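# Find the amber-lit server or else park at the charger

## Task

Check the servers along the aisle for one whose front display glows amber instead of blue. If such a server exists, finish standing before its cabinet so that this server sits at the precise centre of the head_camera image, viewed head-on with its display barely angled, sharp and unobstructed; the image must also include the server's front from roughly its midpoint up to the display, with the entire display visible. If no display is amber, finish parked inside the taped charging area beside the wall charger, with no part of the robot touching or overhanging the tape and with the robot's front or back facing the wall squarely. In both cases the plastic tote has to stay upright, and the robot must not topple or finish tilted.

## Robot and tools

Robot: a Hello Robot Stretch 3, which has one arm. It has a two-wheeled base (0.33 m long, 0.34 m wide, rounded at the back) that turns about the point midway between its drive wheels, 0.05 m behind the front edge. The base cannot move sideways. A lift rides a mast, and a telescoping arm reaches out to the robot's right. The arm ends in a wrist (yaw, pitch, roll) and a gripper. The head carries head_camera and nav_camera and can pan and tilt. wrist_camera sits on the gripper. With the arm pulled in and the wrist folded, turning on the spot sweeps a circle of radius 0.28 m.

Frames: the base frame has its origin on the floor between the drive wheels, with x forward, y left and z up, in metres. hand_pose is the fingertip meeting point, given in this frame. The odometry frame is the base frame as it stood at the start. base_odometry counts wheel turns, so wheel slip shows up as travel. Headings are in radians, positive to the left. If turned_by_wheels and turned_by_imu disagree by more than 0.15 rad, go with turned_by_imu.

move: one action per call. An action may contain:
- base: a single command, given as a relative offset from where the base last reported itself. {"translate_m": d} drives straight by d metres, forward positive, range -3 to 3. {"rotate_rad": d} turns in place by d radians, left positive, range -6.4 to 6.4. Never put both keys in one command.
- joints: a dictionary of absolute target positions, keyed by joint name. lift_m runs 0 to 1.1 m. arm_m runs 0 to 0.52 m. wrist_yaw_rad runs -1.345 to 4.42 (0 = along the arm, positive swings toward the front, about 3.0 = folded over the base). wrist_pitch_rad runs -1.57 to 0.451 (0 = level, negative = fingertips down). wrist_roll_rad runs -2.911 to 2.918. gripper_m runs -0.089 to 0.179 (larger = wider). head_pan_rad runs -3.953 to 1.73 (0 = forward, positive = left, -1.57 = looking along the arm). head_tilt_rad runs -1.53 to 0.419 (0 = level, negative = down).
- speeds: top speeds by key, capped at the max pace. pace: "default" or "max". At default / max, the base moves at 0.12 / 0.30 m/s and turns at 0.76 / 1.90 rad/s. The base is limited to 0.10 m/s and 0.63 rad/s unless lift_m < 0.30, arm_m < 0.03 and wrist_yaw_rad > 2.54 all hold.
- contact_limits: the motor_effort (1 to 100) at which a motion stops. It applies to arm_m, translate_m and rotate_rad as numbers. lift_m takes {"down": v, "up": v}. Each limit goes in the same action as its own command. The base has no contact stop unless you give it one.
- servos: "reboot", sent on its own, brings back servos that have switched themselves off.
All motions in an action start together. Each action is cut off after about 14 s (time_out). If blocking is false, the call returns in about 0.5 s while motion continues; check progress with wait(0). cameras chooses which images to return (head_camera, nav_camera, wrist_camera, all, or [] for none). A value out of range is refused, and after a refusal or an unplanned stop, the remaining move, wait and finished_scene calls in that reply are skipped.

wait(seconds 0 to 10) returns state and images, and returns early once motion ends. stop brakes every running motion. zoom_image(camera, region [x0,y0,x1,y1] in pixels, at most 504x504) gives a closer look at the latest image, which helps to tell amber from blue. read_manual only returns the licence texts. finished_scene(scene) ends the scene and cannot be undone.

Images: head_camera arrives rotated, so turn it a quarter turn clockwise to see it upright. nav_camera needs a quarter turn counterclockwise. For the fault case, centre the amber server in head_camera by turning the base and panning or tilting the head. Square the base to the cabinet front so the view is frontal.

Results: base_status and joint_status show done, moving, off_target (at rest short of target, may still be pushing), contact_stop, time_out or torque_fault. on_its_own describes behaviour you did not command, such as slack or held joints. motor_effort is a percentage, with the peak shown in brackets. A positive effort on the wheels pushes forward. lidar_m lists 12 sectors of 30 degrees in metres, starting straight ahead and going counterclockwise (4th = left, 7th = behind, 10th = right). It scans a plane 0.17 m above the floor, and "-" means nothing seen or something closer than 0.15 m. head_depth_mm and wrist_depth_mm are 7x7 grids of depths in mm. base_tilt gives lean in degrees, forward and right positive, with errors of a few degrees.

Cautions: keep the arm retracted and the wrist folded while driving. Before folding or unfolding the wrist, set lift_m between 0.32 and 0.95, wrist_pitch_rad to -0.4 and roll near 0. Do not bump the tote, the cabinets or the walls. Give base moves near obstacles a contact limit. The wrist and head never stop on contact, and hard pushing makes their servos fault. Pushing with the gripper held high, or driving while hooked on something, can tip the robot. If base_tilt shows a lean, back off. While you think, the simulation keeps running, and a move already in progress carries on.

Each tool is called as a command line: name --argument value for each argument, lists and objects as JSON in quotes; but a table of rows of numbers goes row by row, as --pt "numbers of a row", without its own name.

## Session

move --joints '{"head_pan_rad": -1.0, "head_tilt_rad": -0.3, "lift_m": 0.28}' --blocking false

wait --seconds 1.2 --cameras '["head_camera", "nav_camera"]'

Scene clock: 0.50 s.
move: moving
base_odometry: x=+0.000 y=+0.000 heading=+0.000
turned_by_wheels: +0.000
turned_by_imu: +0.000
base_tilt: forward=+0.9 right=-1.6
lidar_m: 1.10 1.26 2.15 1.16 1.38 1.66 0.80 0.64 0.63 0.69 1.04 1.84
head_depth_mm: 1522 1601 1694 1782 1883 1785 1468 / 1528 1605 1711 1825 1935 1780 1460 / 1545 1623 1730 1831 1952 1776 1444 / 1547 1632 1744 1850 1962 1851 1441 / 1555 1647 1750 1867 1996 1826 1433 / 1571 1658 1757 1873 2009 1808 1420 / 1578 1666 1774 1873 2007 1785 1413
base_status: not commanded
joint_positions: lift_m=+0.301 arm_m=+0.001 wrist_yaw_rad=+2.974 wrist_pitch_rad=-0.615 wrist_roll_rad=+0.000 gripper_m=+0.037 head_pan_rad=-0.799 head_tilt_rad=-0.299
joint_status: lift_m moving; head_pan_rad moving; head_tilt_rad moving
measured_speeds: translate_m=+0.000 rotate_rad=+0.000 lift_m=-0.093 arm_m=+0.000 wrist_yaw_rad=+0.000 wrist_pitch_rad=+0.000 wrist_roll_rad=+0.000 head_pan_rad=-2.038 head_tilt_rad=-0.024
motor_effort: left_wheel=+0.1(1.0) right_wheel=-1.0(1.1) lift_m=+14.3(16.2) arm_m=-4.9(4.9) wrist_yaw_rad=+0.2(0.5) wrist_pitch_rad=+2.5(2.8) wrist_roll_rad=+0.1(0.3) gripper_m=+0.0(0.5) head_pan_rad=-2.1(5.2) head_tilt_rad=-2.2(4.1)
hand_pose: x=+0.0113 y=+0.0470 z=+0.2718 quat_wxyz=(+0.270, +0.689, +0.157, +0.654) (m; base frame)
wrist_depth_mm: 147 150 - - - 997 993 / 842 163 844 848 808 799 795 / 699 186 670 676 687 673 667 / 614 566 579 582 580 569 573 / 524 518 159 306 494 504 500 / 293 285 127 274 128 450 443 / 255 261 243 251 398 399 397
pictures: head_camera (sideways), nav_camera (sideways), wrist_camera
Images, in order (width x height): head_camera 896x504, nav_camera 672x504, wrist_camera 644x364.

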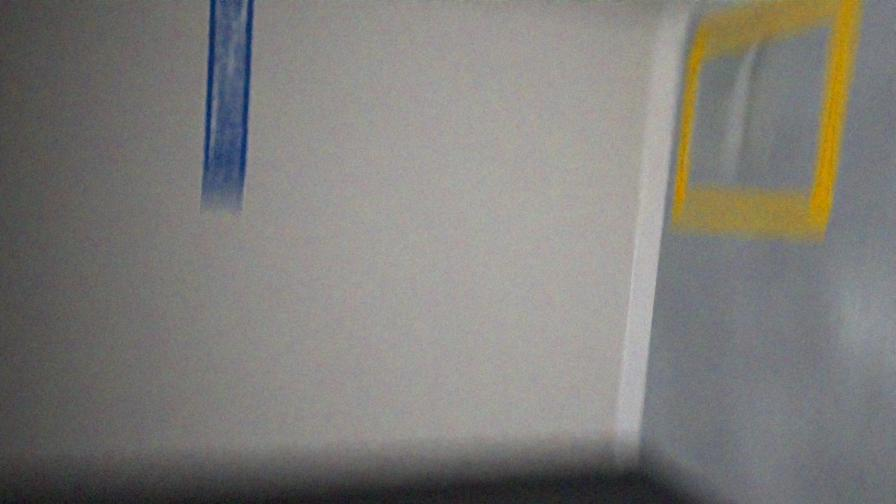

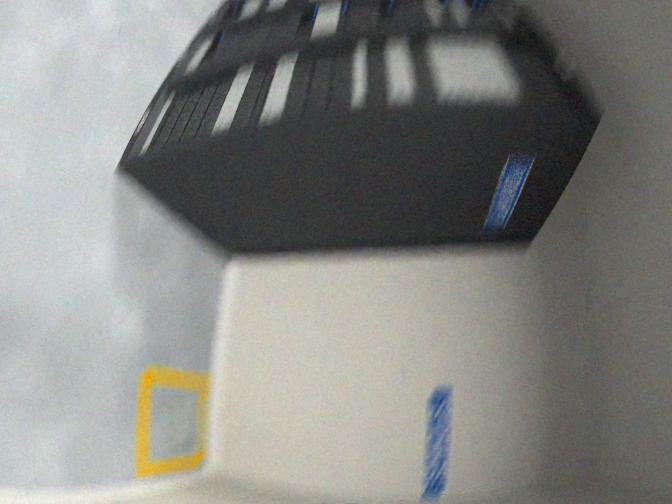

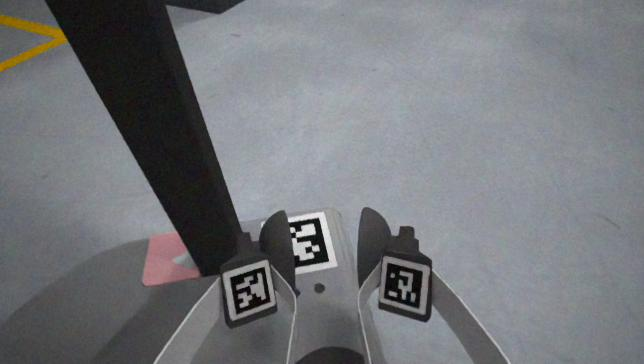

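Scene clock: 1.23 s.
earlier move: done
base_odometry: x=+0.000 y=+0.000 heading=+0.000
turned_by_wheels: +0.000
turned_by_imu: +0.000
base_tilt: forward=+1.0 right=-1.7
lidar_m: 1.10 1.26 2.15 1.16 1.38 1.67 0.80 0.64 0.63 0.69 1.05 1.84
head_depth_mm: 864 882 898 915 935 953 975 / 1025 1050 1073 1094 1123 1150 1180 / 1251 1287 1323 1361 1402 1448 1393 / 1604 1670 1741 1809 1883 1752 1433 / 1568 1670 1764 1892 2017 1748 1426 / 1530 1609 1708 1813 1940 1756 1416 / 1470 1560 1649 1747 1860 1784 1413
base_status: not commanded
joint_positions: lift_m=+0.280 arm_m=+0.001 wrist_yaw_rad=+2.974 wrist_pitch_rad=-0.616 wrist_roll_rad=+0.000 gripper_m=+0.037 head_pan_rad=-1.022 head_tilt_rad=-0.300
joint_status: all done
measured_speeds: all 0
motor_effort: left_wheel=-0.3(1.1) right_wheel=-1.0(1.2) lift_m=+16.2(16.4) arm_m=-5.0(5.6) wrist_yaw_rad=-0.7(0.7) wrist_pitch_rad=+2.5(2.8) wrist_roll_rad=+0.2(0.3) gripper_m=+0.1(0.5) head_pan_rad=+2.8(5.2) head_tilt_rad=-2.0(4.1)
hand_pose: x=+0.0113 y=+0.0470 z=+0.2511 quat_wxyz=(+0.270, +0.689, +0.157, +0.654) (m; base frame)
wrist_depth_mm: 145 150 996 983 943 964 909 / 797 163 786 757 759 750 741 / 671 186 627 640 631 615 622 / 581 537 540 547 536 533 528 / 492 284 158 270 458 466 465 / 255 255 127 242 128 414 411 / 228 233 217 227 362 372 372
wait: 0.73 of 1.2 s (the move ended)
pictures: head_camera (sideways), nav_camera (sideways)
Images, in order (width x height): head_camera 896x504, nav_camera 672x504.

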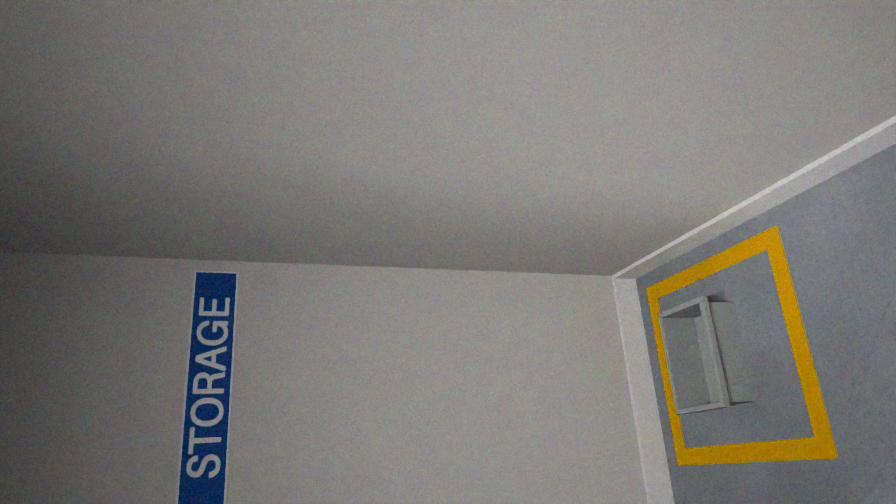

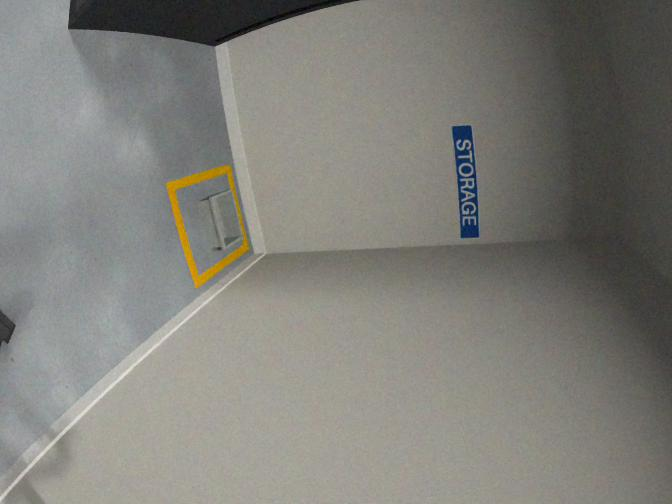

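move --joints '{"head_pan_rad": 0.5, "head_tilt_rad": -0.2}' --pace "max" --cameras '["head_camera", "nav_camera"]'

Scene clock: 5.00 s.
move: done
base_odometry: x=+0.000 y=+0.000 heading=+0.000
turned_by_wheels: +0.000
turned_by_imu: +0.001
base_tilt: forward=+1.0 right=-1.7
lidar_m: 1.10 1.26 2.15 1.16 1.39 1.66 0.80 0.64 0.63 0.69 1.05 1.84
head_depth_mm: 1038 1041 977 1019 1063 1132 1209 / 1222 1243 1251 1266 1282 1291 1215 / 1387 1414 1478 1501 1582 1598 1505 / 2291 1905 1981 2027 2065 1971 1569 / 2778 2780 2835 2696 2704 2063 1561 / 2834 3606 3703 - 2980 2044 1550 / 2843 3488 3605 3749 2952 2020 1542
base_status: not commanded
joint_positions: lift_m=+0.280 arm_m=+0.001 wrist_yaw_rad=+2.974 wrist_pitch_rad=-0.616 wrist_roll_rad=+0.000 gripper_m=+0.037 head_pan_rad=+0.537 head_tilt_rad=-0.204
joint_status: all done
measured_speeds: all 0
motor_effort: left_wheel=+0.3(0.9) right_wheel=-0.6(1.3) lift_m=+33.5(33.5) arm_m=-9.2(10.1) wrist_yaw_rad=-0.4(0.7) wrist_pitch_rad=+2.5(2.8) wrist_roll_rad=+0.3(0.3) gripper_m=+0.1(0.6) head_pan_rad=-2.1(5.2) head_tilt_rad=+5.7(8.9)
hand_pose: x=+0.0113 y=+0.0470 z=+0.2511 quat_wxyz=(+0.270, +0.689, +0.157, +0.654) (m; base frame)
wrist_depth_mm: 145 150 - 970 958 940 905 / 779 163 796 774 748 740 738 / 670 186 630 648 623 621 622 / 576 529 531 546 539 527 523 / 492 282 158 273 461 469 461 / 255 255 126 244 129 414 408 / 227 230 217 228 364 371 371
pictures: head_camera (sideways), nav_camera (sideways)
Images, in order (width x height): head_camera 896x504, nav_camera 672x504.

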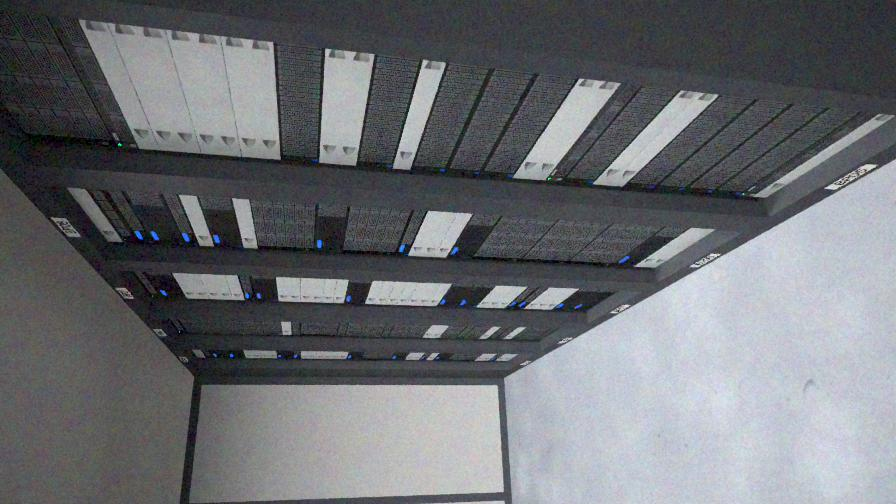

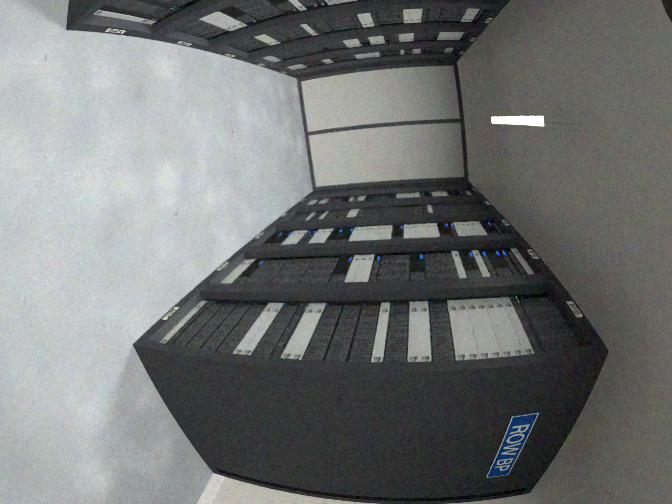

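move --joints '{"head_pan_rad": 1.15, "head_tilt_rad": -0.2}' --pace "max" --cameras '["head_camera", "nav_camera"]'

Scene clock: 9.37 s.
move: done
base_odometry: x=+0.000 y=+0.000 heading=+0.000
turned_by_wheels: +0.000
turned_by_imu: +0.001
base_tilt: forward=+0.9 right=-1.6
lidar_m: 1.10 1.26 2.15 1.16 1.39 1.66 0.80 0.64 0.63 0.69 1.05 1.84
head_depth_mm: 2473 3517 3610 3795 3197 2145 1614 / 2494 3635 3713 - 3164 2129 1600 / 2679 3710 3818 - 3131 2107 1584 / 2739 2958 3113 3237 2906 2079 1581 / 2427 1963 2064 2345 2478 2073 1563 / 1559 1638 1711 1780 1864 1844 1547 / 1294 1344 1389 1439 1492 1554 1490
base_status: not commanded
joint_positions: lift_m=+0.280 arm_m=+0.001 wrist_yaw_rad=+2.974 wrist_pitch_rad=-0.616 wrist_roll_rad=+0.000 gripper_m=+0.037 head_pan_rad=+1.161 head_tilt_rad=-0.200
joint_status: all done
measured_speeds: all 0
motor_effort: left_wheel=+0.2(0.8) right_wheel=-0.9(1.4) lift_m=+38.4(38.9) arm_m=-14.4(14.5) wrist_yaw_rad=-0.2(0.6) wrist_pitch_rad=+2.3(2.9) wrist_roll_rad=+0.3(0.3) gripper_m=+0.2(0.8) head_pan_rad=+1.3(3.9) head_tilt_rad=+6.6(7.5)
hand_pose: x=+0.0113 y=+0.0470 z=+0.2511 quat_wxyz=(+0.270, +0.689, +0.157, +0.654) (m; base frame)
wrist_depth_mm: 145 150 - 971 942 937 915 / 779 163 774 777 759 737 722 / 690 185 636 636 627 619 613 / 572 532 533 553 542 533 538 / 495 284 159 272 457 466 462 / 254 254 127 243 128 414 406 / 229 230 217 227 363 374 373
pictures: head_camera (sideways), nav_camera (sideways)
Images, in order (width x height): head_camera 896x504, nav_camera 672x504.

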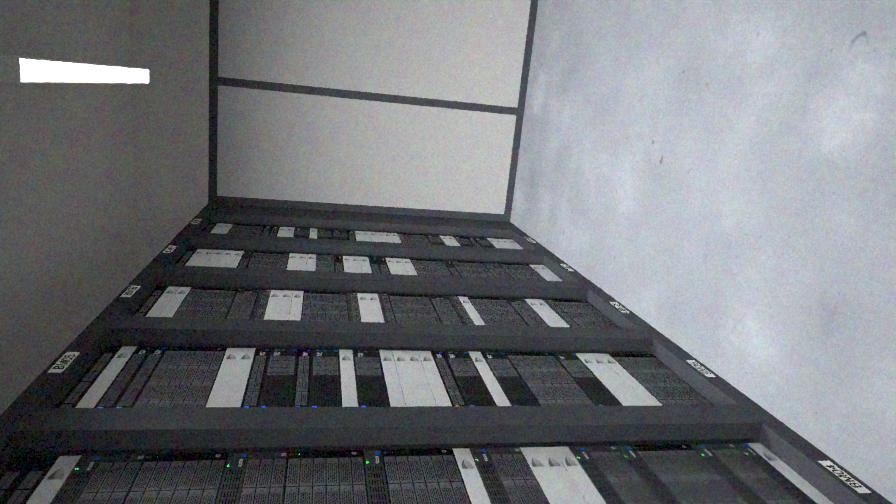

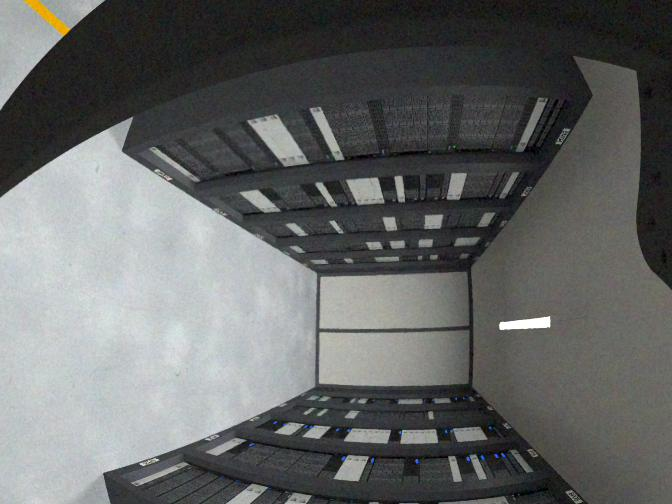

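move --joints '{"head_pan_rad": 0.72, "head_tilt_rad": -0.2}' --pace "max" --cameras '["head_camera"]'

zoom_image --camera "head_camera" --region '[100, 150, 600, 350]'

move --base '{"rotate_rad": -2.26}' --joints '{"head_pan_rad": -1.3, "head_tilt_rad": -0.3}' --pace "max" --cameras '["nav_camera"]'

move --base '{"translate_m": -2.0}' --pace "max" --cameras '["head_camera", "nav_camera"]'

Scene clock: 49.37 s.
move: done
base_odometry: x=+0.000 y=+0.000 heading=+0.000
turned_by_wheels: +0.000
turned_by_imu: +0.001
base_tilt: forward=+1.0 right=-1.8
lidar_m: 1.10 1.26 2.15 1.16 1.39 1.66 0.80 0.64 0.63 0.69 1.05 1.84
head_depth_mm: 1311 1338 1359 1354 1354 1348 1344 / 1840 1730 1721 1722 1578 1627 1542 / 2675 2346 2350 2341 2172 2021 1587 / 2750 3701 3612 3608 2918 2092 1579 / 2763 3670 3802 - 3032 2076 1564 / 2451 3593 3691 - 3010 2053 1554 / 2855 3526 3657 3787 2978 2034 1550
base_status: not commanded
joint_positions: lift_m=+0.280 arm_m=+0.001 wrist_yaw_rad=+2.974 wrist_pitch_rad=-0.616 wrist_roll_rad=+0.000 gripper_m=+0.037 head_pan_rad=+0.708 head_tilt_rad=-0.200
joint_status: all done
measured_speeds: all 0
motor_effort: left_wheel=-0.9(1.0) right_wheel=-0.8(1.2) lift_m=+38.8(39.0) arm_m=-15.1(15.9) wrist_yaw_rad=+0.3(0.6) wrist_pitch_rad=+2.6(2.8) wrist_roll_rad=+0.1(0.3) gripper_m=-0.2(0.6) head_pan_rad=-1.2(4.7) head_tilt_rad=+4.7(6.6)
hand_pose: x=+0.0113 y=+0.0470 z=+0.2511 quat_wxyz=(+0.270, +0.689, +0.157, +0.654) (m; base frame)
wrist_depth_mm: 145 150 992 943 953 944 917 / 806 163 800 768 763 746 746 / 660 185 626 637 642 627 619 / 574 527 536 549 537 535 529 / 494 285 158 271 455 467 465 / 254 255 127 242 128 414 409 / 228 231 216 227 360 375 370
pictures: head_camera (sideways)
Images, in order (width x height): head_camera 896x504.

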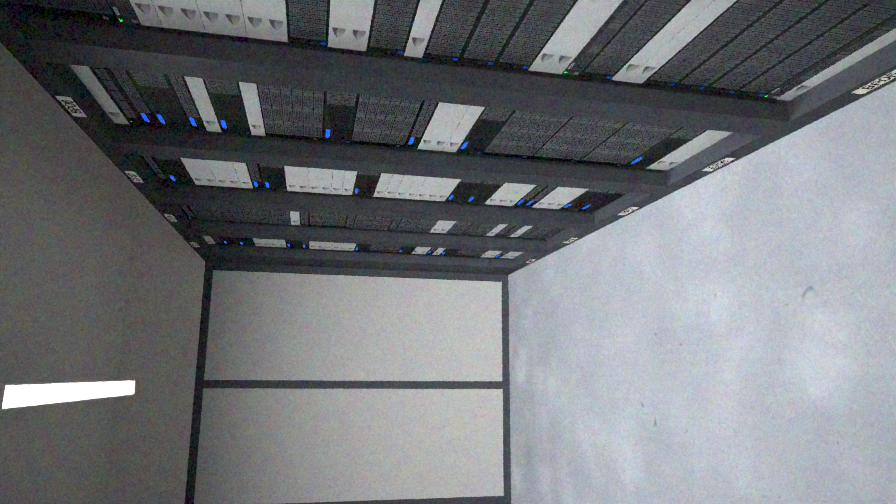

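Scaled by 1.008 from the camera's 896x504 image, which has a finer 1280x720 frame.

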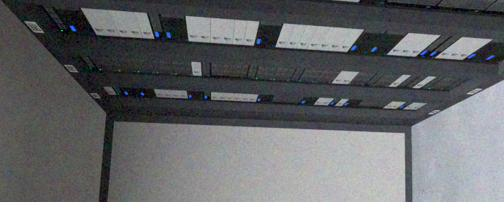

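Scene clock: 51.83 s.
move: done
base_odometry: x=+0.000 y=+0.000 heading=-2.260
turned_by_wheels: -2.260
turned_by_imu: -2.298
base_tilt: forward=+1.0 right=-1.5
lidar_m: 0.63 0.65 0.86 1.84 1.25 1.10 2.58 1.18 1.16 1.78 0.94 0.67
head_depth_mm: 1561 1640 1727 1820 1894 1865 1461 / 1590 1685 1790 1882 1885 1850 1461 / 1641 1717 1822 1932 2028 1852 1444 / 1673 1773 1874 1984 2131 1833 1429 / 1547 1639 1746 1876 2023 1811 1425 / 1199 1261 1326 1396 1474 1565 1423 / 986 1022 1063 1111 1165 1216 1271
base_status: done
joint_positions: lift_m=+0.280 arm_m=+0.001 wrist_yaw_rad=+2.974 wrist_pitch_rad=-0.616 wrist_roll_rad=+0.000 gripper_m=+0.037 head_pan_rad=-1.310 head_tilt_rad=-0.300
joint_status: all done
measured_speeds: all 0
motor_effort: left_wheel=+8.1(18.5) right_wheel=-10.2(17.5) lift_m=+36.4(39.0) arm_m=-15.7(16.4) wrist_yaw_rad=+0.2(1.1) wrist_pitch_rad=+2.5(2.7) wrist_roll_rad=+0.2(0.3) gripper_m=+0.6(0.7) head_pan_rad=+3.0(4.1) head_tilt_rad=-2.3(3.7)
hand_pose: x=+0.0113 y=+0.0469 z=+0.2511 quat_wxyz=(+0.270, +0.689, +0.157, +0.654) (m; base frame)
wrist_depth_mm: 145 149 - 983 955 850 626 / 800 163 786 787 757 748 648 / 674 186 625 639 638 626 613 / 571 527 534 549 534 531 528 / 489 284 158 271 455 464 459 / 256 252 127 243 128 414 418 / 227 231 215 229 363 370 373
pictures: nav_camera (sideways)
Images, in order (width x height): nav_camera 672x504.

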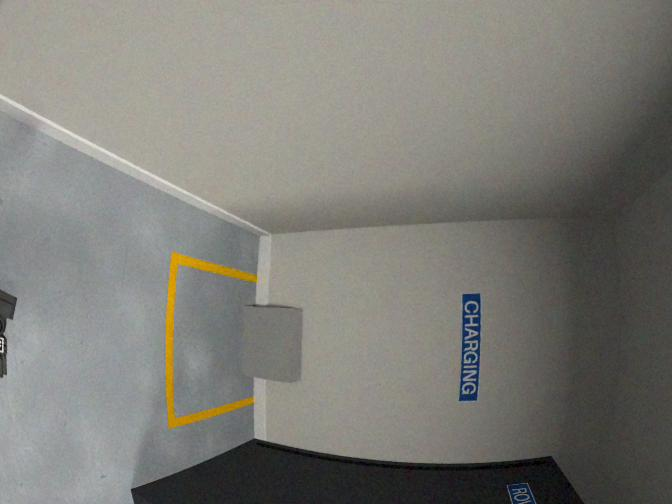

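Scene clock: 59.93 s.
move: done
base_odometry: x=+1.271 y=+1.544 heading=-2.259
turned_by_wheels: +0.000
turned_by_imu: -0.008
base_tilt: forward=+1.0 right=-1.5
lidar_m: 2.63 1.00 0.70 0.61 0.69 0.85 2.00 1.42 1.00 0.89 0.97 1.28
head_depth_mm: 704 740 790 858 934 1001 1071 / 771 807 845 863 907 968 1064 / 786 831 879 932 998 1065 1138 / 805 852 902 962 1025 1105 1186 / 824 875 930 994 1060 1143 1237 / 848 900 962 1019 1090 1171 1256 / 824 873 928 992 1073 1176 1289
base_status: done
joint_positions: lift_m=+0.280 arm_m=+0.001 wrist_yaw_rad=+2.974 wrist_pitch_rad=-0.616 wrist_roll_rad=+0.000 gripper_m=+0.037 head_pan_rad=-1.300 head_tilt_rad=-0.300
joint_status: not commanded
measured_speeds: all 0
motor_effort: left_wheel=+1.5(9.3) right_wheel=-10.2(17.3) lift_m=+29.7(37.0) arm_m=-12.0(15.9) wrist_yaw_rad=+0.1(0.9) wrist_pitch_rad=+2.2(3.0) wrist_roll_rad=+0.2(0.3) gripper_m=-0.3(0.7) head_pan_rad=+2.7(3.8) head_tilt_rad=-1.8(3.1)
hand_pose: x=+0.0113 y=+0.0469 z=+0.2511 quat_wxyz=(+0.270, +0.689, +0.157, +0.654) (m; base frame)
wrist_depth_mm: 145 150 642 744 757 808 859 / 654 163 721 738 767 766 748 / 657 187 629 646 633 626 615 / 577 540 535 554 547 537 525 / 495 280 158 273 455 463 468 / 253 253 127 241 128 414 409 / 229 230 215 226 359 375 372
pictures: head_camera (sideways), nav_camera (sideways)
Images, in order (width x height): head_camera 896x504, nav_camera 672x504.

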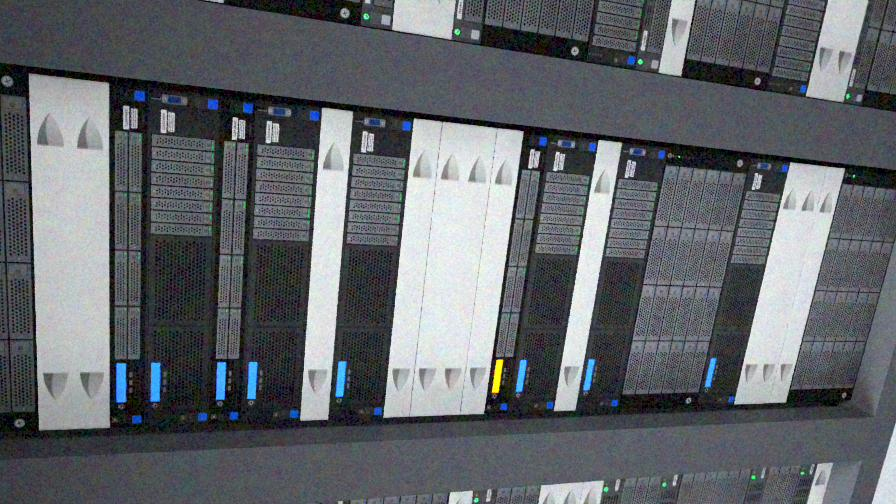

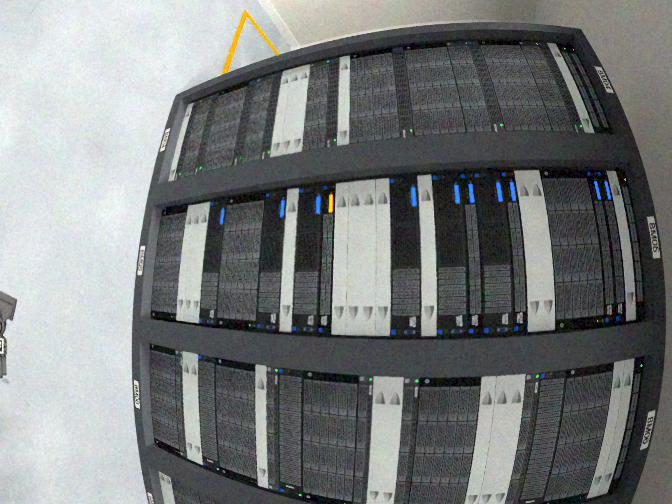

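move --base '{"translate_m": 0.31}' --joints '{"head_pan_rad": -1.52, "head_tilt_rad": -0.42}' --pace "max" --cameras '["head_camera"]'

Scene clock: 72.30 s.
move: done
base_odometry: x=+1.074 y=+1.305 heading=-2.259
turned_by_wheels: +0.000
turned_by_imu: +0.003
base_tilt: forward=+0.9 right=-1.6
lidar_m: 2.33 1.02 0.66 0.66 0.70 0.93 2.19 1.31 0.93 0.93 0.90 1.18
head_depth_mm: 742 804 851 917 988 1140 1255 / 747 803 876 958 1047 1149 1253 / 748 807 878 959 1064 1184 1273 / 750 810 881 963 1068 1194 1273 / 752 811 883 969 1071 1201 1266 / 728 780 852 921 1023 1133 1233 / 715 783 865 961 1080 1208 1260
base_status: done
joint_positions: lift_m=+0.280 arm_m=+0.001 wrist_yaw_rad=+2.974 wrist_pitch_rad=-0.616 wrist_roll_rad=+0.000 gripper_m=+0.037 head_pan_rad=-1.520 head_tilt_rad=-0.422
joint_status: all done
measured_speeds: all 0
motor_effort: left_wheel=+3.9(15.6) right_wheel=-0.4(9.9) lift_m=+25.4(27.7) arm_m=-10.2(11.2) wrist_yaw_rad=+0.0(0.6) wrist_pitch_rad=+2.3(2.8) wrist_roll_rad=+0.3(0.4) gripper_m=+0.1(0.6) head_pan_rad=-2.7(3.5) head_tilt_rad=-1.1(3.0)
hand_pose: x=+0.0113 y=+0.0469 z=+0.2511 quat_wxyz=(+0.270, +0.689, +0.157, +0.654) (m; base frame)
wrist_depth_mm: 145 150 709 722 781 801 849 / 624 163 730 746 753 748 744 / 652 186 626 641 639 629 612 / 567 526 538 547 547 530 523 / 490 284 158 273 463 468 461 / 255 253 127 244 129 416 412 / 228 231 216 226 362 371 367
pictures: head_camera (sideways)
Images, in order (width x height): head_camera 896x504.

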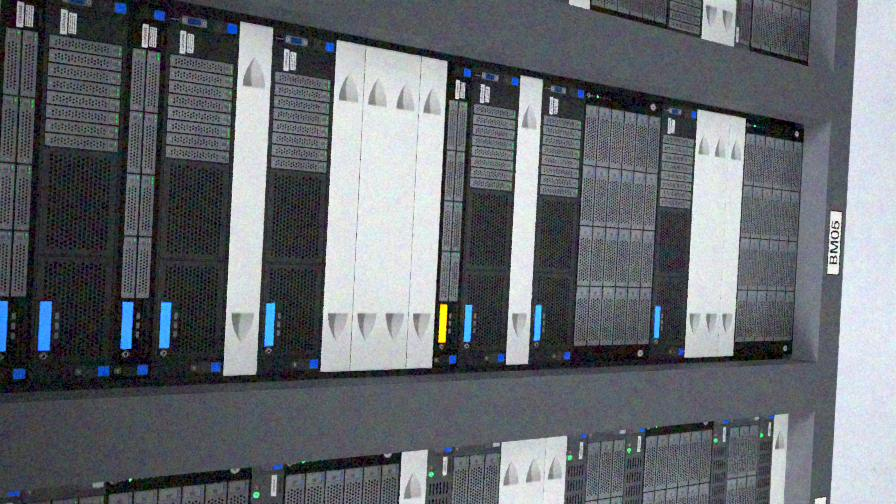

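move --joints '{"head_tilt_rad": -0.431}' --cameras '["head_camera"]'

Scene clock: 75.50 s.
move: done
base_odometry: x=+1.074 y=+1.305 heading=-2.259
turned_by_wheels: +0.000
turned_by_imu: +0.001
base_tilt: forward=+1.0 right=-1.8
lidar_m: 2.33 1.02 0.66 0.66 0.70 0.92 2.20 1.31 0.93 0.93 0.90 1.19
head_depth_mm: 743 806 851 914 984 1137 1256 / 746 805 874 955 1045 1148 1246 / 748 808 876 960 1061 1189 1274 / 750 809 882 964 1068 1191 1272 / 751 813 884 969 1073 1198 1264 / 730 779 849 920 1021 1136 1232 / 713 782 868 963 1077 1206 1263
base_status: not commanded
joint_positions: lift_m=+0.280 arm_m=+0.001 wrist_yaw_rad=+2.974 wrist_pitch_rad=-0.616 wrist_roll_rad=+0.000 gripper_m=+0.037 head_pan_rad=-1.520 head_tilt_rad=-0.423
joint_status: all done
measured_speeds: all 0
motor_effort: left_wheel=+4.5(4.8) right_wheel=-0.2(0.3) lift_m=+22.6(23.1) arm_m=-8.4(9.2) wrist_yaw_rad=-0.3(0.7) wrist_pitch_rad=+2.6(2.8) wrist_roll_rad=+0.2(0.3) gripper_m=+0.0(0.3) head_pan_rad=-2.3(2.9) head_tilt_rad=-2.8(3.2)
hand_pose: x=+0.0113 y=+0.0469 z=+0.2511 quat_wxyz=(+0.270, +0.689, +0.157, +0.654) (m; base frame)
wrist_depth_mm: 145 150 700 746 786 812 852 / 627 163 712 733 755 746 725 / 651 187 634 646 625 627 610 / 569 530 535 542 548 533 531 / 496 282 158 272 463 473 461 / 255 253 127 243 128 412 409 / 227 230 216 227 363 370 369
pictures: head_camera (sideways)
Images, in order (width x height): head_camera 896x504.

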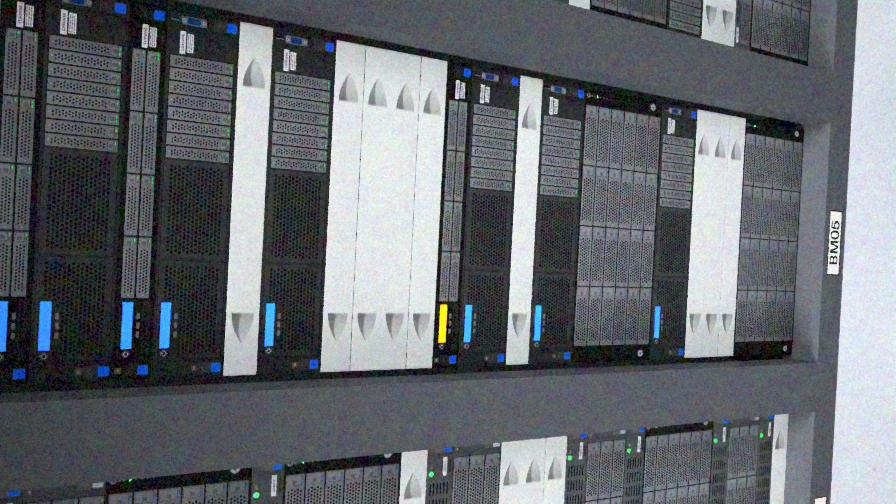

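finished_scene --scene 2

The scene is finished: the task was done.


## Next scene

The same job, from a new start.

move --joints '{"head_pan_rad": -1.2, "head_tilt_rad": -0.25, "lift_m": 0.28}' --pace "max" --cameras '["head_camera", "nav_camera"]'

move --joints '{"head_pan_rad": 0.4, "head_tilt_rad": -0.25}' --pace "max" --cameras '["head_camera", "nav_camera"]'

move --joints '{"head_pan_rad": -2.8, "head_tilt_rad": -0.25}' --pace "max" --cameras '["nav_camera"]'

Scene clock: 1.97 s.
move: done
base_odometry: x=+0.000 y=+0.000 heading=+0.000
turned_by_wheels: +0.000
turned_by_imu: +0.001
base_tilt: forward=+0.9 right=-1.5
lidar_m: 1.43 1.15 0.88 0.86 0.91 1.32 1.86 1.07 1.44 1.12 0.68 0.92
head_depth_mm: 1512 2037 2596 3316 2898 2017 1526 / 1029 1099 1491 1689 1857 1888 1529 / 863 937 1024 1131 1216 1310 1386 / 576 608 651 840 915 993 1091 / 585 611 642 677 714 757 806 / 616 647 681 721 765 813 869 / 652 688 726 772 820 874 944
base_status: not commanded
joint_positions: lift_m=+0.280 arm_m=+0.001 wrist_yaw_rad=+2.956 wrist_pitch_rad=-0.559 wrist_roll_rad=+0.000 gripper_m=+0.037 head_pan_rad=-1.210 head_tilt_rad=-0.250
joint_status: all done
measured_speeds: all 0
motor_effort: left_wheel=+0.2(1.8) right_wheel=-0.3(0.8) lift_m=+21.1(21.1) arm_m=-6.2(6.2) wrist_yaw_rad=+0.1(0.7) wrist_pitch_rad=+2.6(3.1) wrist_roll_rad=+0.2(0.3) gripper_m=+0.0(0.6) head_pan_rad=+3.3(4.7) head_tilt_rad=-2.1(5.8)
hand_pose: x=+0.0166 y=+0.0554 z=+0.2624 quat_wxyz=(+0.258, +0.695, +0.131, +0.659) (m; base frame)
wrist_depth_mm: 137 144 - - - 943 938 / 153 158 844 851 858 815 822 / 717 173 703 694 682 679 665 / 608 199 570 583 575 570 561 / 518 292 229 289 483 488 479 / 269 266 128 255 128 430 426 / 238 236 225 229 383 383 378
pictures: head_camera (sideways), nav_camera (sideways)
Images, in order (width x height): head_camera 896x504, nav_camera 672x504.

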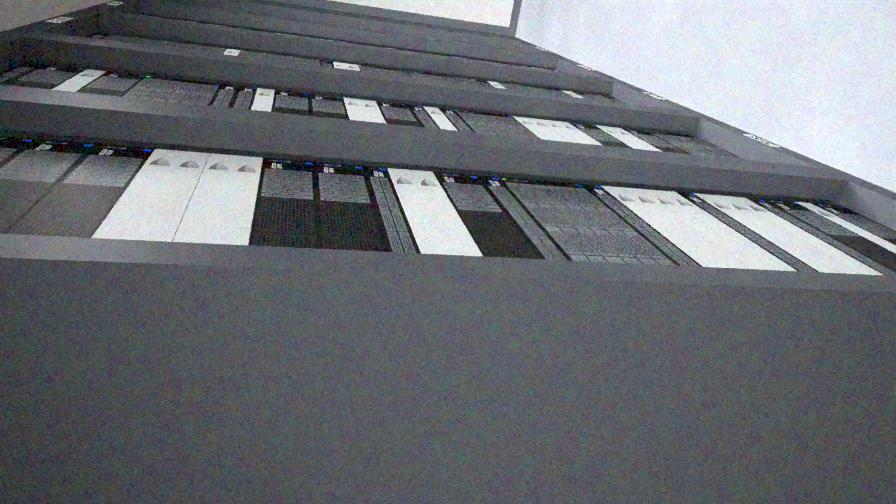

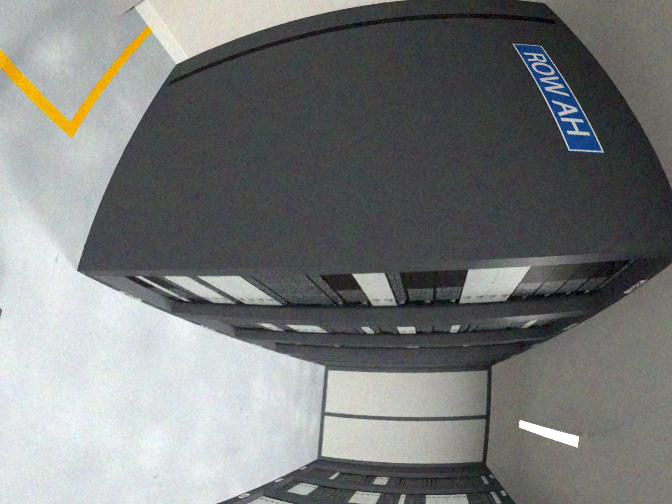

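Scene clock: 3.00 s.
move: done
base_odometry: x=+0.000 y=+0.000 heading=+0.000
turned_by_wheels: +0.000
turned_by_imu: +0.000
base_tilt: forward=+1.0 right=-1.7
lidar_m: 1.43 1.15 0.88 0.86 0.92 1.32 1.87 1.08 1.44 1.12 0.68 0.92
head_depth_mm: 1337 1384 1441 1502 1564 1522 1487 / 1410 1463 1528 1592 1658 1664 1520 / 1482 1548 1618 1685 1774 1820 1515 / 1457 1538 1642 1750 1838 1875 1506 / 1234 1298 1378 1459 1553 1659 1493 / 1079 1127 1179 1245 1312 1387 1402 / 954 993 1037 1081 1134 1188 1247
base_status: not commanded
joint_positions: lift_m=+0.280 arm_m=+0.001 wrist_yaw_rad=+2.956 wrist_pitch_rad=-0.559 wrist_roll_rad=+0.000 gripper_m=+0.037 head_pan_rad=+0.436 head_tilt_rad=-0.250
joint_status: all done
measured_speeds: all 0
motor_effort: left_wheel=+0.0(1.0) right_wheel=-0.7(0.7) lift_m=+26.6(26.6) arm_m=-7.1(7.4) wrist_yaw_rad=-0.4(0.7) wrist_pitch_rad=+2.9(3.2) wrist_roll_rad=+0.1(0.3) gripper_m=+0.3(0.5) head_pan_rad=-2.2(4.8) head_tilt_rad=-1.2(3.5)
hand_pose: x=+0.0166 y=+0.0554 z=+0.2624 quat_wxyz=(+0.258, +0.695, +0.131, +0.659) (m; base frame)
wrist_depth_mm: 137 144 - - - 965 943 / 153 157 856 851 854 848 816 / 727 173 691 692 685 666 664 / 604 198 574 590 575 571 564 / 520 293 229 288 474 487 481 / 268 265 128 254 128 428 423 / 239 237 225 227 380 380 376
pictures: head_camera (sideways), nav_camera (sideways)
Images, in order (width x height): head_camera 896x504, nav_camera 672x504.

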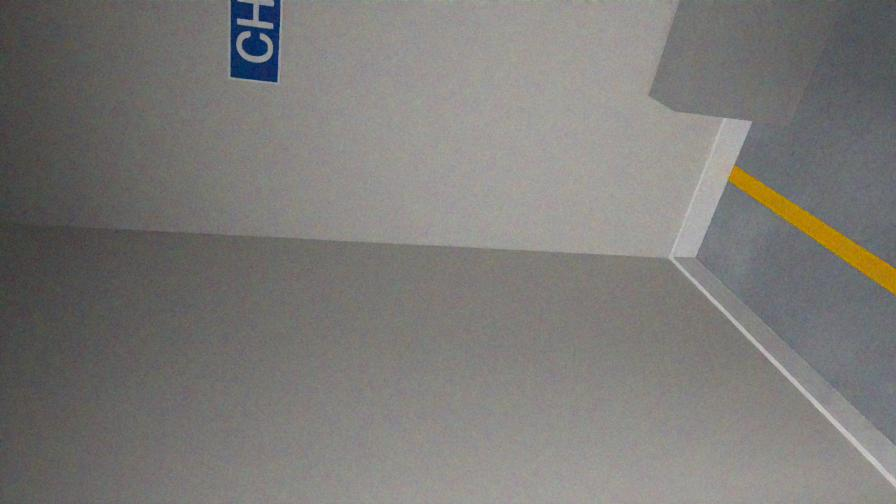

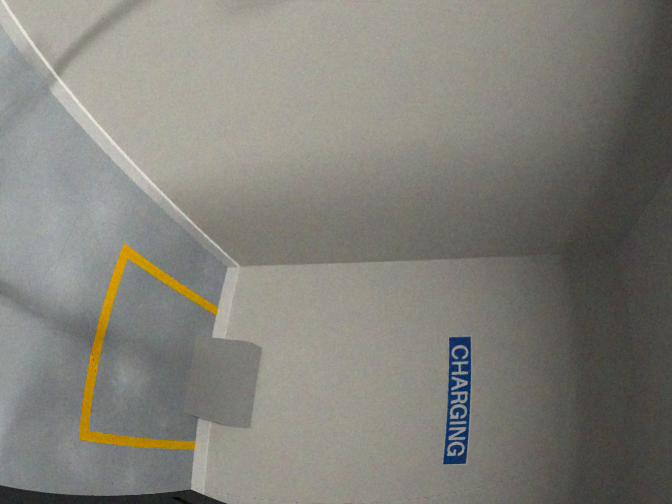

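Scene clock: 5.67 s.
move: done
base_odometry: x=+0.000 y=+0.000 heading=+0.000
turned_by_wheels: +0.000
turned_by_imu: +0.001
base_tilt: forward=+0.8 right=-1.7
lidar_m: 1.43 1.15 0.88 0.87 0.92 1.32 1.86 1.07 1.44 1.12 0.68 0.92
head_depth_mm: 1802 1862 1957 2022 2142 1992 1529 / 1879 1962 2049 2135 2239 1987 1515 / 1621 1741 1918 2132 2298 1955 1514 / 1232 1326 1423 1531 1666 1750 1496 / 1012 1069 1130 1196 1277 1367 1405 / 920 968 1020 1077 1192 1270 1328 / 1022 1077 1136 1209 1284 1373 1404
base_status: not commanded
joint_positions: lift_m=+0.280 arm_m=+0.001 wrist_yaw_rad=+2.956 wrist_pitch_rad=-0.559 wrist_roll_rad=+0.000 gripper_m=+0.037 head_pan_rad=-2.812 head_tilt_rad=-0.250
joint_status: all done
measured_speeds: translate_m=+0.000 rotate_rad=+0.000 lift_m=+0.000 arm_m=+0.000 wrist_yaw_rad=+0.000 wrist_pitch_rad=+0.000 wrist_roll_rad=+0.000 head_pan_rad=+0.024 head_tilt_rad=+0.000
motor_effort: left_wheel=-0.2(1.3) right_wheel=-0.4(0.8) lift_m=+35.2(35.5) arm_m=-10.4(10.4) wrist_yaw_rad=-0.1(1.0) wrist_pitch_rad=+2.7(3.2) wrist_roll_rad=+0.3(0.3) gripper_m=+0.3(0.6) head_pan_rad=+2.4(5.5) head_tilt_rad=-1.7(3.4)
hand_pose: x=+0.0166 y=+0.0554 z=+0.2624 quat_wxyz=(+0.258, +0.695, +0.131, +0.659) (m; base frame)
wrist_depth_mm: 138 145 - - - 966 947 / 153 158 828 854 836 830 819 / 728 174 692 692 676 680 664 / 608 199 571 579 571 562 563 / 513 292 229 290 477 488 483 / 269 265 128 254 128 428 428 / 239 236 224 229 379 383 382
pictures: nav_camera (sideways)
Images, in order (width x height): nav_camera 672x504.

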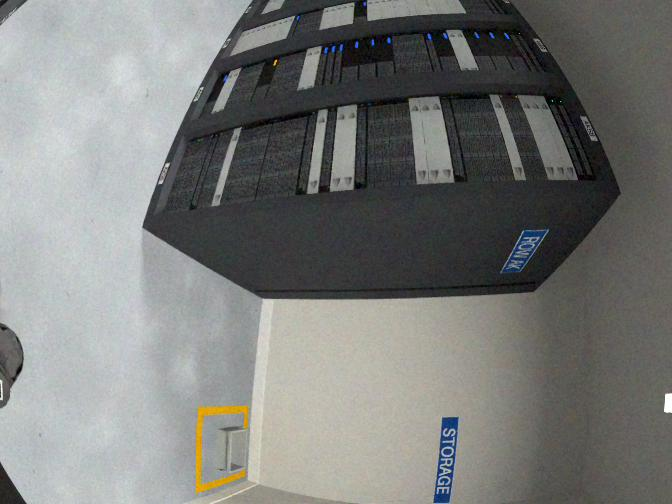

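move --base '{"rotate_rad": -1.72}' --joints '{"head_pan_rad": -0.55, "head_tilt_rad": -0.35}' --pace "max" --cameras '["head_camera"]'

Scene clock: 19.40 s.
move: done
base_odometry: x=+0.000 y=+0.000 heading=-1.720
turned_by_wheels: -1.720
turned_by_imu: -1.747
base_tilt: forward=+1.0 right=-1.7
lidar_m: 1.77 0.68 0.79 1.43 1.35 0.92 0.86 0.88 1.14 2.16 1.07 1.24
head_depth_mm: 977 1015 1054 1050 1130 1277 1361 / 1092 1138 1183 1235 1298 1364 1331 / 1203 1270 1343 1428 1507 1565 1384 / 1419 1491 1577 1665 1697 1708 1377 / 1612 1733 1852 1994 2087 1712 1364 / 2004 2153 2340 2529 2278 1702 1359 / 2492 2697 3183 3171 2273 1695 1351
base_status: done
joint_positions: lift_m=+0.280 arm_m=+0.001 wrist_yaw_rad=+2.956 wrist_pitch_rad=-0.559 wrist_roll_rad=+0.000 gripper_m=+0.037 head_pan_rad=-0.538 head_tilt_rad=-0.352
joint_status: all done
measured_speeds: translate_m=+0.000 rotate_rad=+0.000 lift_m=+0.000 arm_m=+0.000 wrist_yaw_rad=+0.000 wrist_pitch_rad=+0.000 wrist_roll_rad=+0.000 head_pan_rad=-0.024 head_tilt_rad=+0.000
motor_effort: left_wheel=+7.3(19.2) right_wheel=-11.0(18.6) lift_m=+32.2(35.2) arm_m=-16.6(17.5) wrist_yaw_rad=+0.2(0.7) wrist_pitch_rad=+3.0(3.2) wrist_roll_rad=+0.1(0.3) gripper_m=-0.1(0.6) head_pan_rad=-3.1(5.0) head_tilt_rad=-0.2(4.1)
hand_pose: x=+0.0166 y=+0.0554 z=+0.2624 quat_wxyz=(+0.258, +0.695, +0.131, +0.659) (m; base frame)
wrist_depth_mm: 137 147 - - - 769 588 / 157 158 885 857 853 762 605 / 738 173 704 703 678 681 638 / 603 197 571 585 578 568 559 / 512 291 230 292 479 492 484 / 268 264 128 255 128 435 425 / 238 237 225 228 381 386 380
pictures: head_camera (sideways)
Images, in order (width x height): head_camera 896x504.

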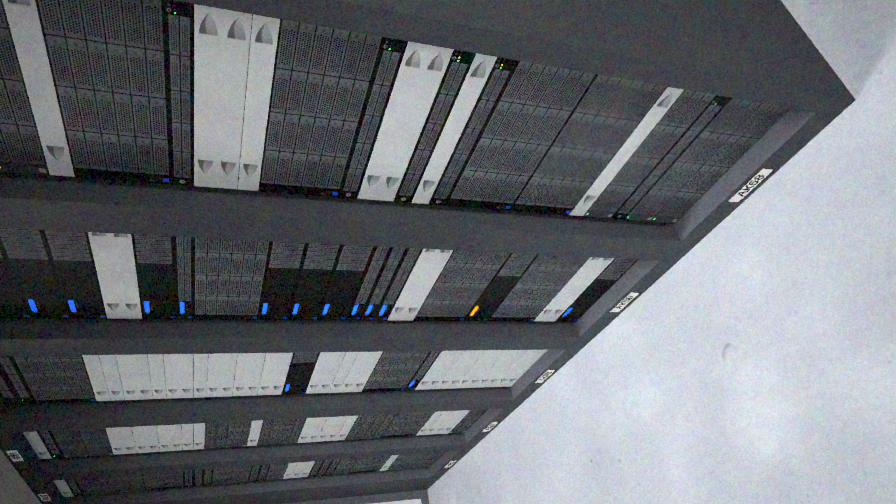

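move --base '{"translate_m": 1.51}' --joints '{"head_pan_rad": -1.53, "head_tilt_rad": -0.77}' --pace "max" --cameras '["head_camera"]'

Scene clock: 38.67 s.
move: done
base_odometry: x=-0.224 y=-1.493 heading=-1.719
turned_by_wheels: +0.000
turned_by_imu: +0.010
base_tilt: forward=+1.2 right=-1.6
lidar_m: 2.32 0.75 0.49 0.48 0.49 0.64 2.36 1.18 0.81 0.81 0.80 1.09
head_depth_mm: 665 744 837 1073 1370 1286 1120 / 676 776 906 1042 1324 1283 1117 / 675 775 905 1093 1376 1276 1109 / 677 777 907 1093 1380 1277 1111 / 678 775 908 1092 1373 1271 1107 / 678 776 908 1063 1329 1263 1103 / 665 746 843 1044 1366 1257 1099
base_status: done
joint_positions: lift_m=+0.280 arm_m=+0.001 wrist_yaw_rad=+2.956 wrist_pitch_rad=-0.559 wrist_roll_rad=+0.000 gripper_m=+0.037 head_pan_rad=-1.530 head_tilt_rad=-0.770
joint_status: all done
measured_speeds: all 0
motor_effort: left_wheel=+3.3(17.2) right_wheel=+0.9(9.1) lift_m=+20.7(28.4) arm_m=-12.6(15.4) wrist_yaw_rad=+0.2(0.8) wrist_pitch_rad=+2.8(3.3) wrist_roll_rad=+0.1(0.4) gripper_m=+0.1(0.7) head_pan_rad=+1.9(3.8) head_tilt_rad=+2.1(7.3)
hand_pose: x=+0.0166 y=+0.0554 z=+0.2624 quat_wxyz=(+0.258, +0.695, +0.131, +0.659) (m; base frame)
wrist_depth_mm: 137 147 497 534 533 635 706 / 156 157 545 598 582 685 731 / 463 174 580 612 632 641 653 / 520 199 579 582 577 569 559 / 517 291 228 290 478 488 486 / 269 265 128 255 128 430 426 / 238 237 224 229 382 384 378
pictures: head_camera (sideways)
Images, in order (width x height): head_camera 896x504.

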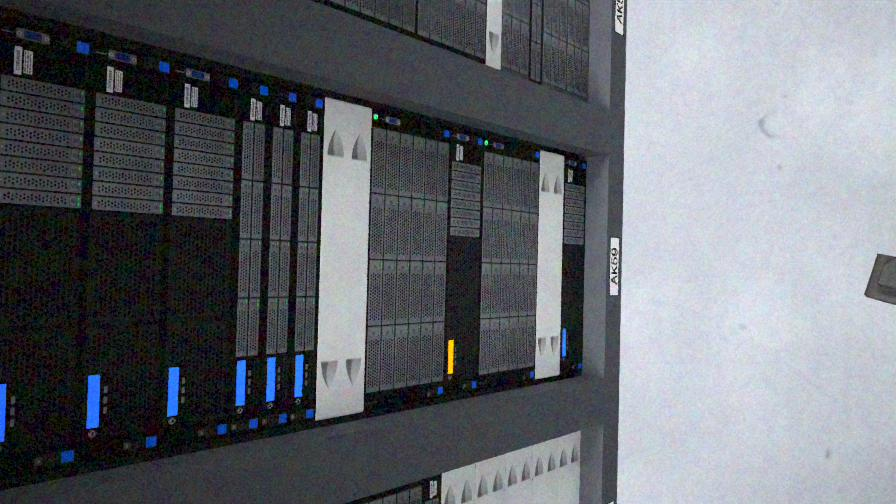

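move --joints '{"head_tilt_rad": -0.797}' --pace "max" --cameras '["head_camera"]'

Scene clock: 42.70 s.
move: done
base_odometry: x=-0.224 y=-1.493 heading=-1.719
turned_by_wheels: +0.000
turned_by_imu: +0.001
base_tilt: forward=+0.9 right=-1.6
lidar_m: 2.31 0.75 0.49 0.48 0.49 0.64 2.36 1.18 0.82 0.81 0.80 1.09
head_depth_mm: 666 747 848 1106 1382 1278 1112 / 678 780 916 1062 1355 1277 1115 / 679 779 915 1116 1368 1268 1113 / 680 778 919 1112 1369 1267 1104 / 680 782 916 1110 1360 1255 1102 / 683 779 917 1079 1364 1252 1098 / 668 755 852 1082 1360 1251 1093
base_status: not commanded
joint_positions: lift_m=+0.280 arm_m=+0.001 wrist_yaw_rad=+2.956 wrist_pitch_rad=-0.559 wrist_roll_rad=+0.000 gripper_m=+0.037 head_pan_rad=-1.530 head_tilt_rad=-0.788
joint_status: all done
measured_speeds: all 0
motor_effort: left_wheel=+4.4(4.6) right_wheel=+0.9(1.2) lift_m=+19.4(19.8) arm_m=-9.8(11.0) wrist_yaw_rad=+0.2(0.6) wrist_pitch_rad=+2.8(3.1) wrist_roll_rad=+0.1(0.3) gripper_m=-0.1(0.5) head_pan_rad=+3.0(3.2) head_tilt_rad=-4.6(5.3)
hand_pose: x=+0.0166 y=+0.0554 z=+0.2624 quat_wxyz=(+0.258, +0.695, +0.131, +0.659) (m; base frame)
wrist_depth_mm: 137 147 493 535 528 632 693 / 157 158 544 592 595 677 733 / 465 174 586 616 638 655 671 / 518 200 578 583 574 575 561 / 518 291 229 289 476 490 489 / 269 266 128 254 128 428 429 / 238 236 226 228 381 381 381
pictures: head_camera (sideways)
Images, in order (width x height): head_camera 896x504.

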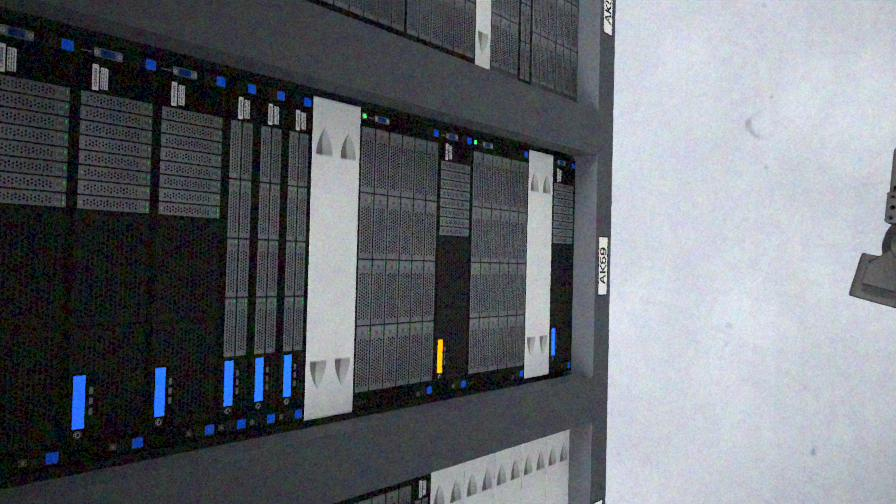

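finished_scene --scene 3

The scene is finished: the task was done.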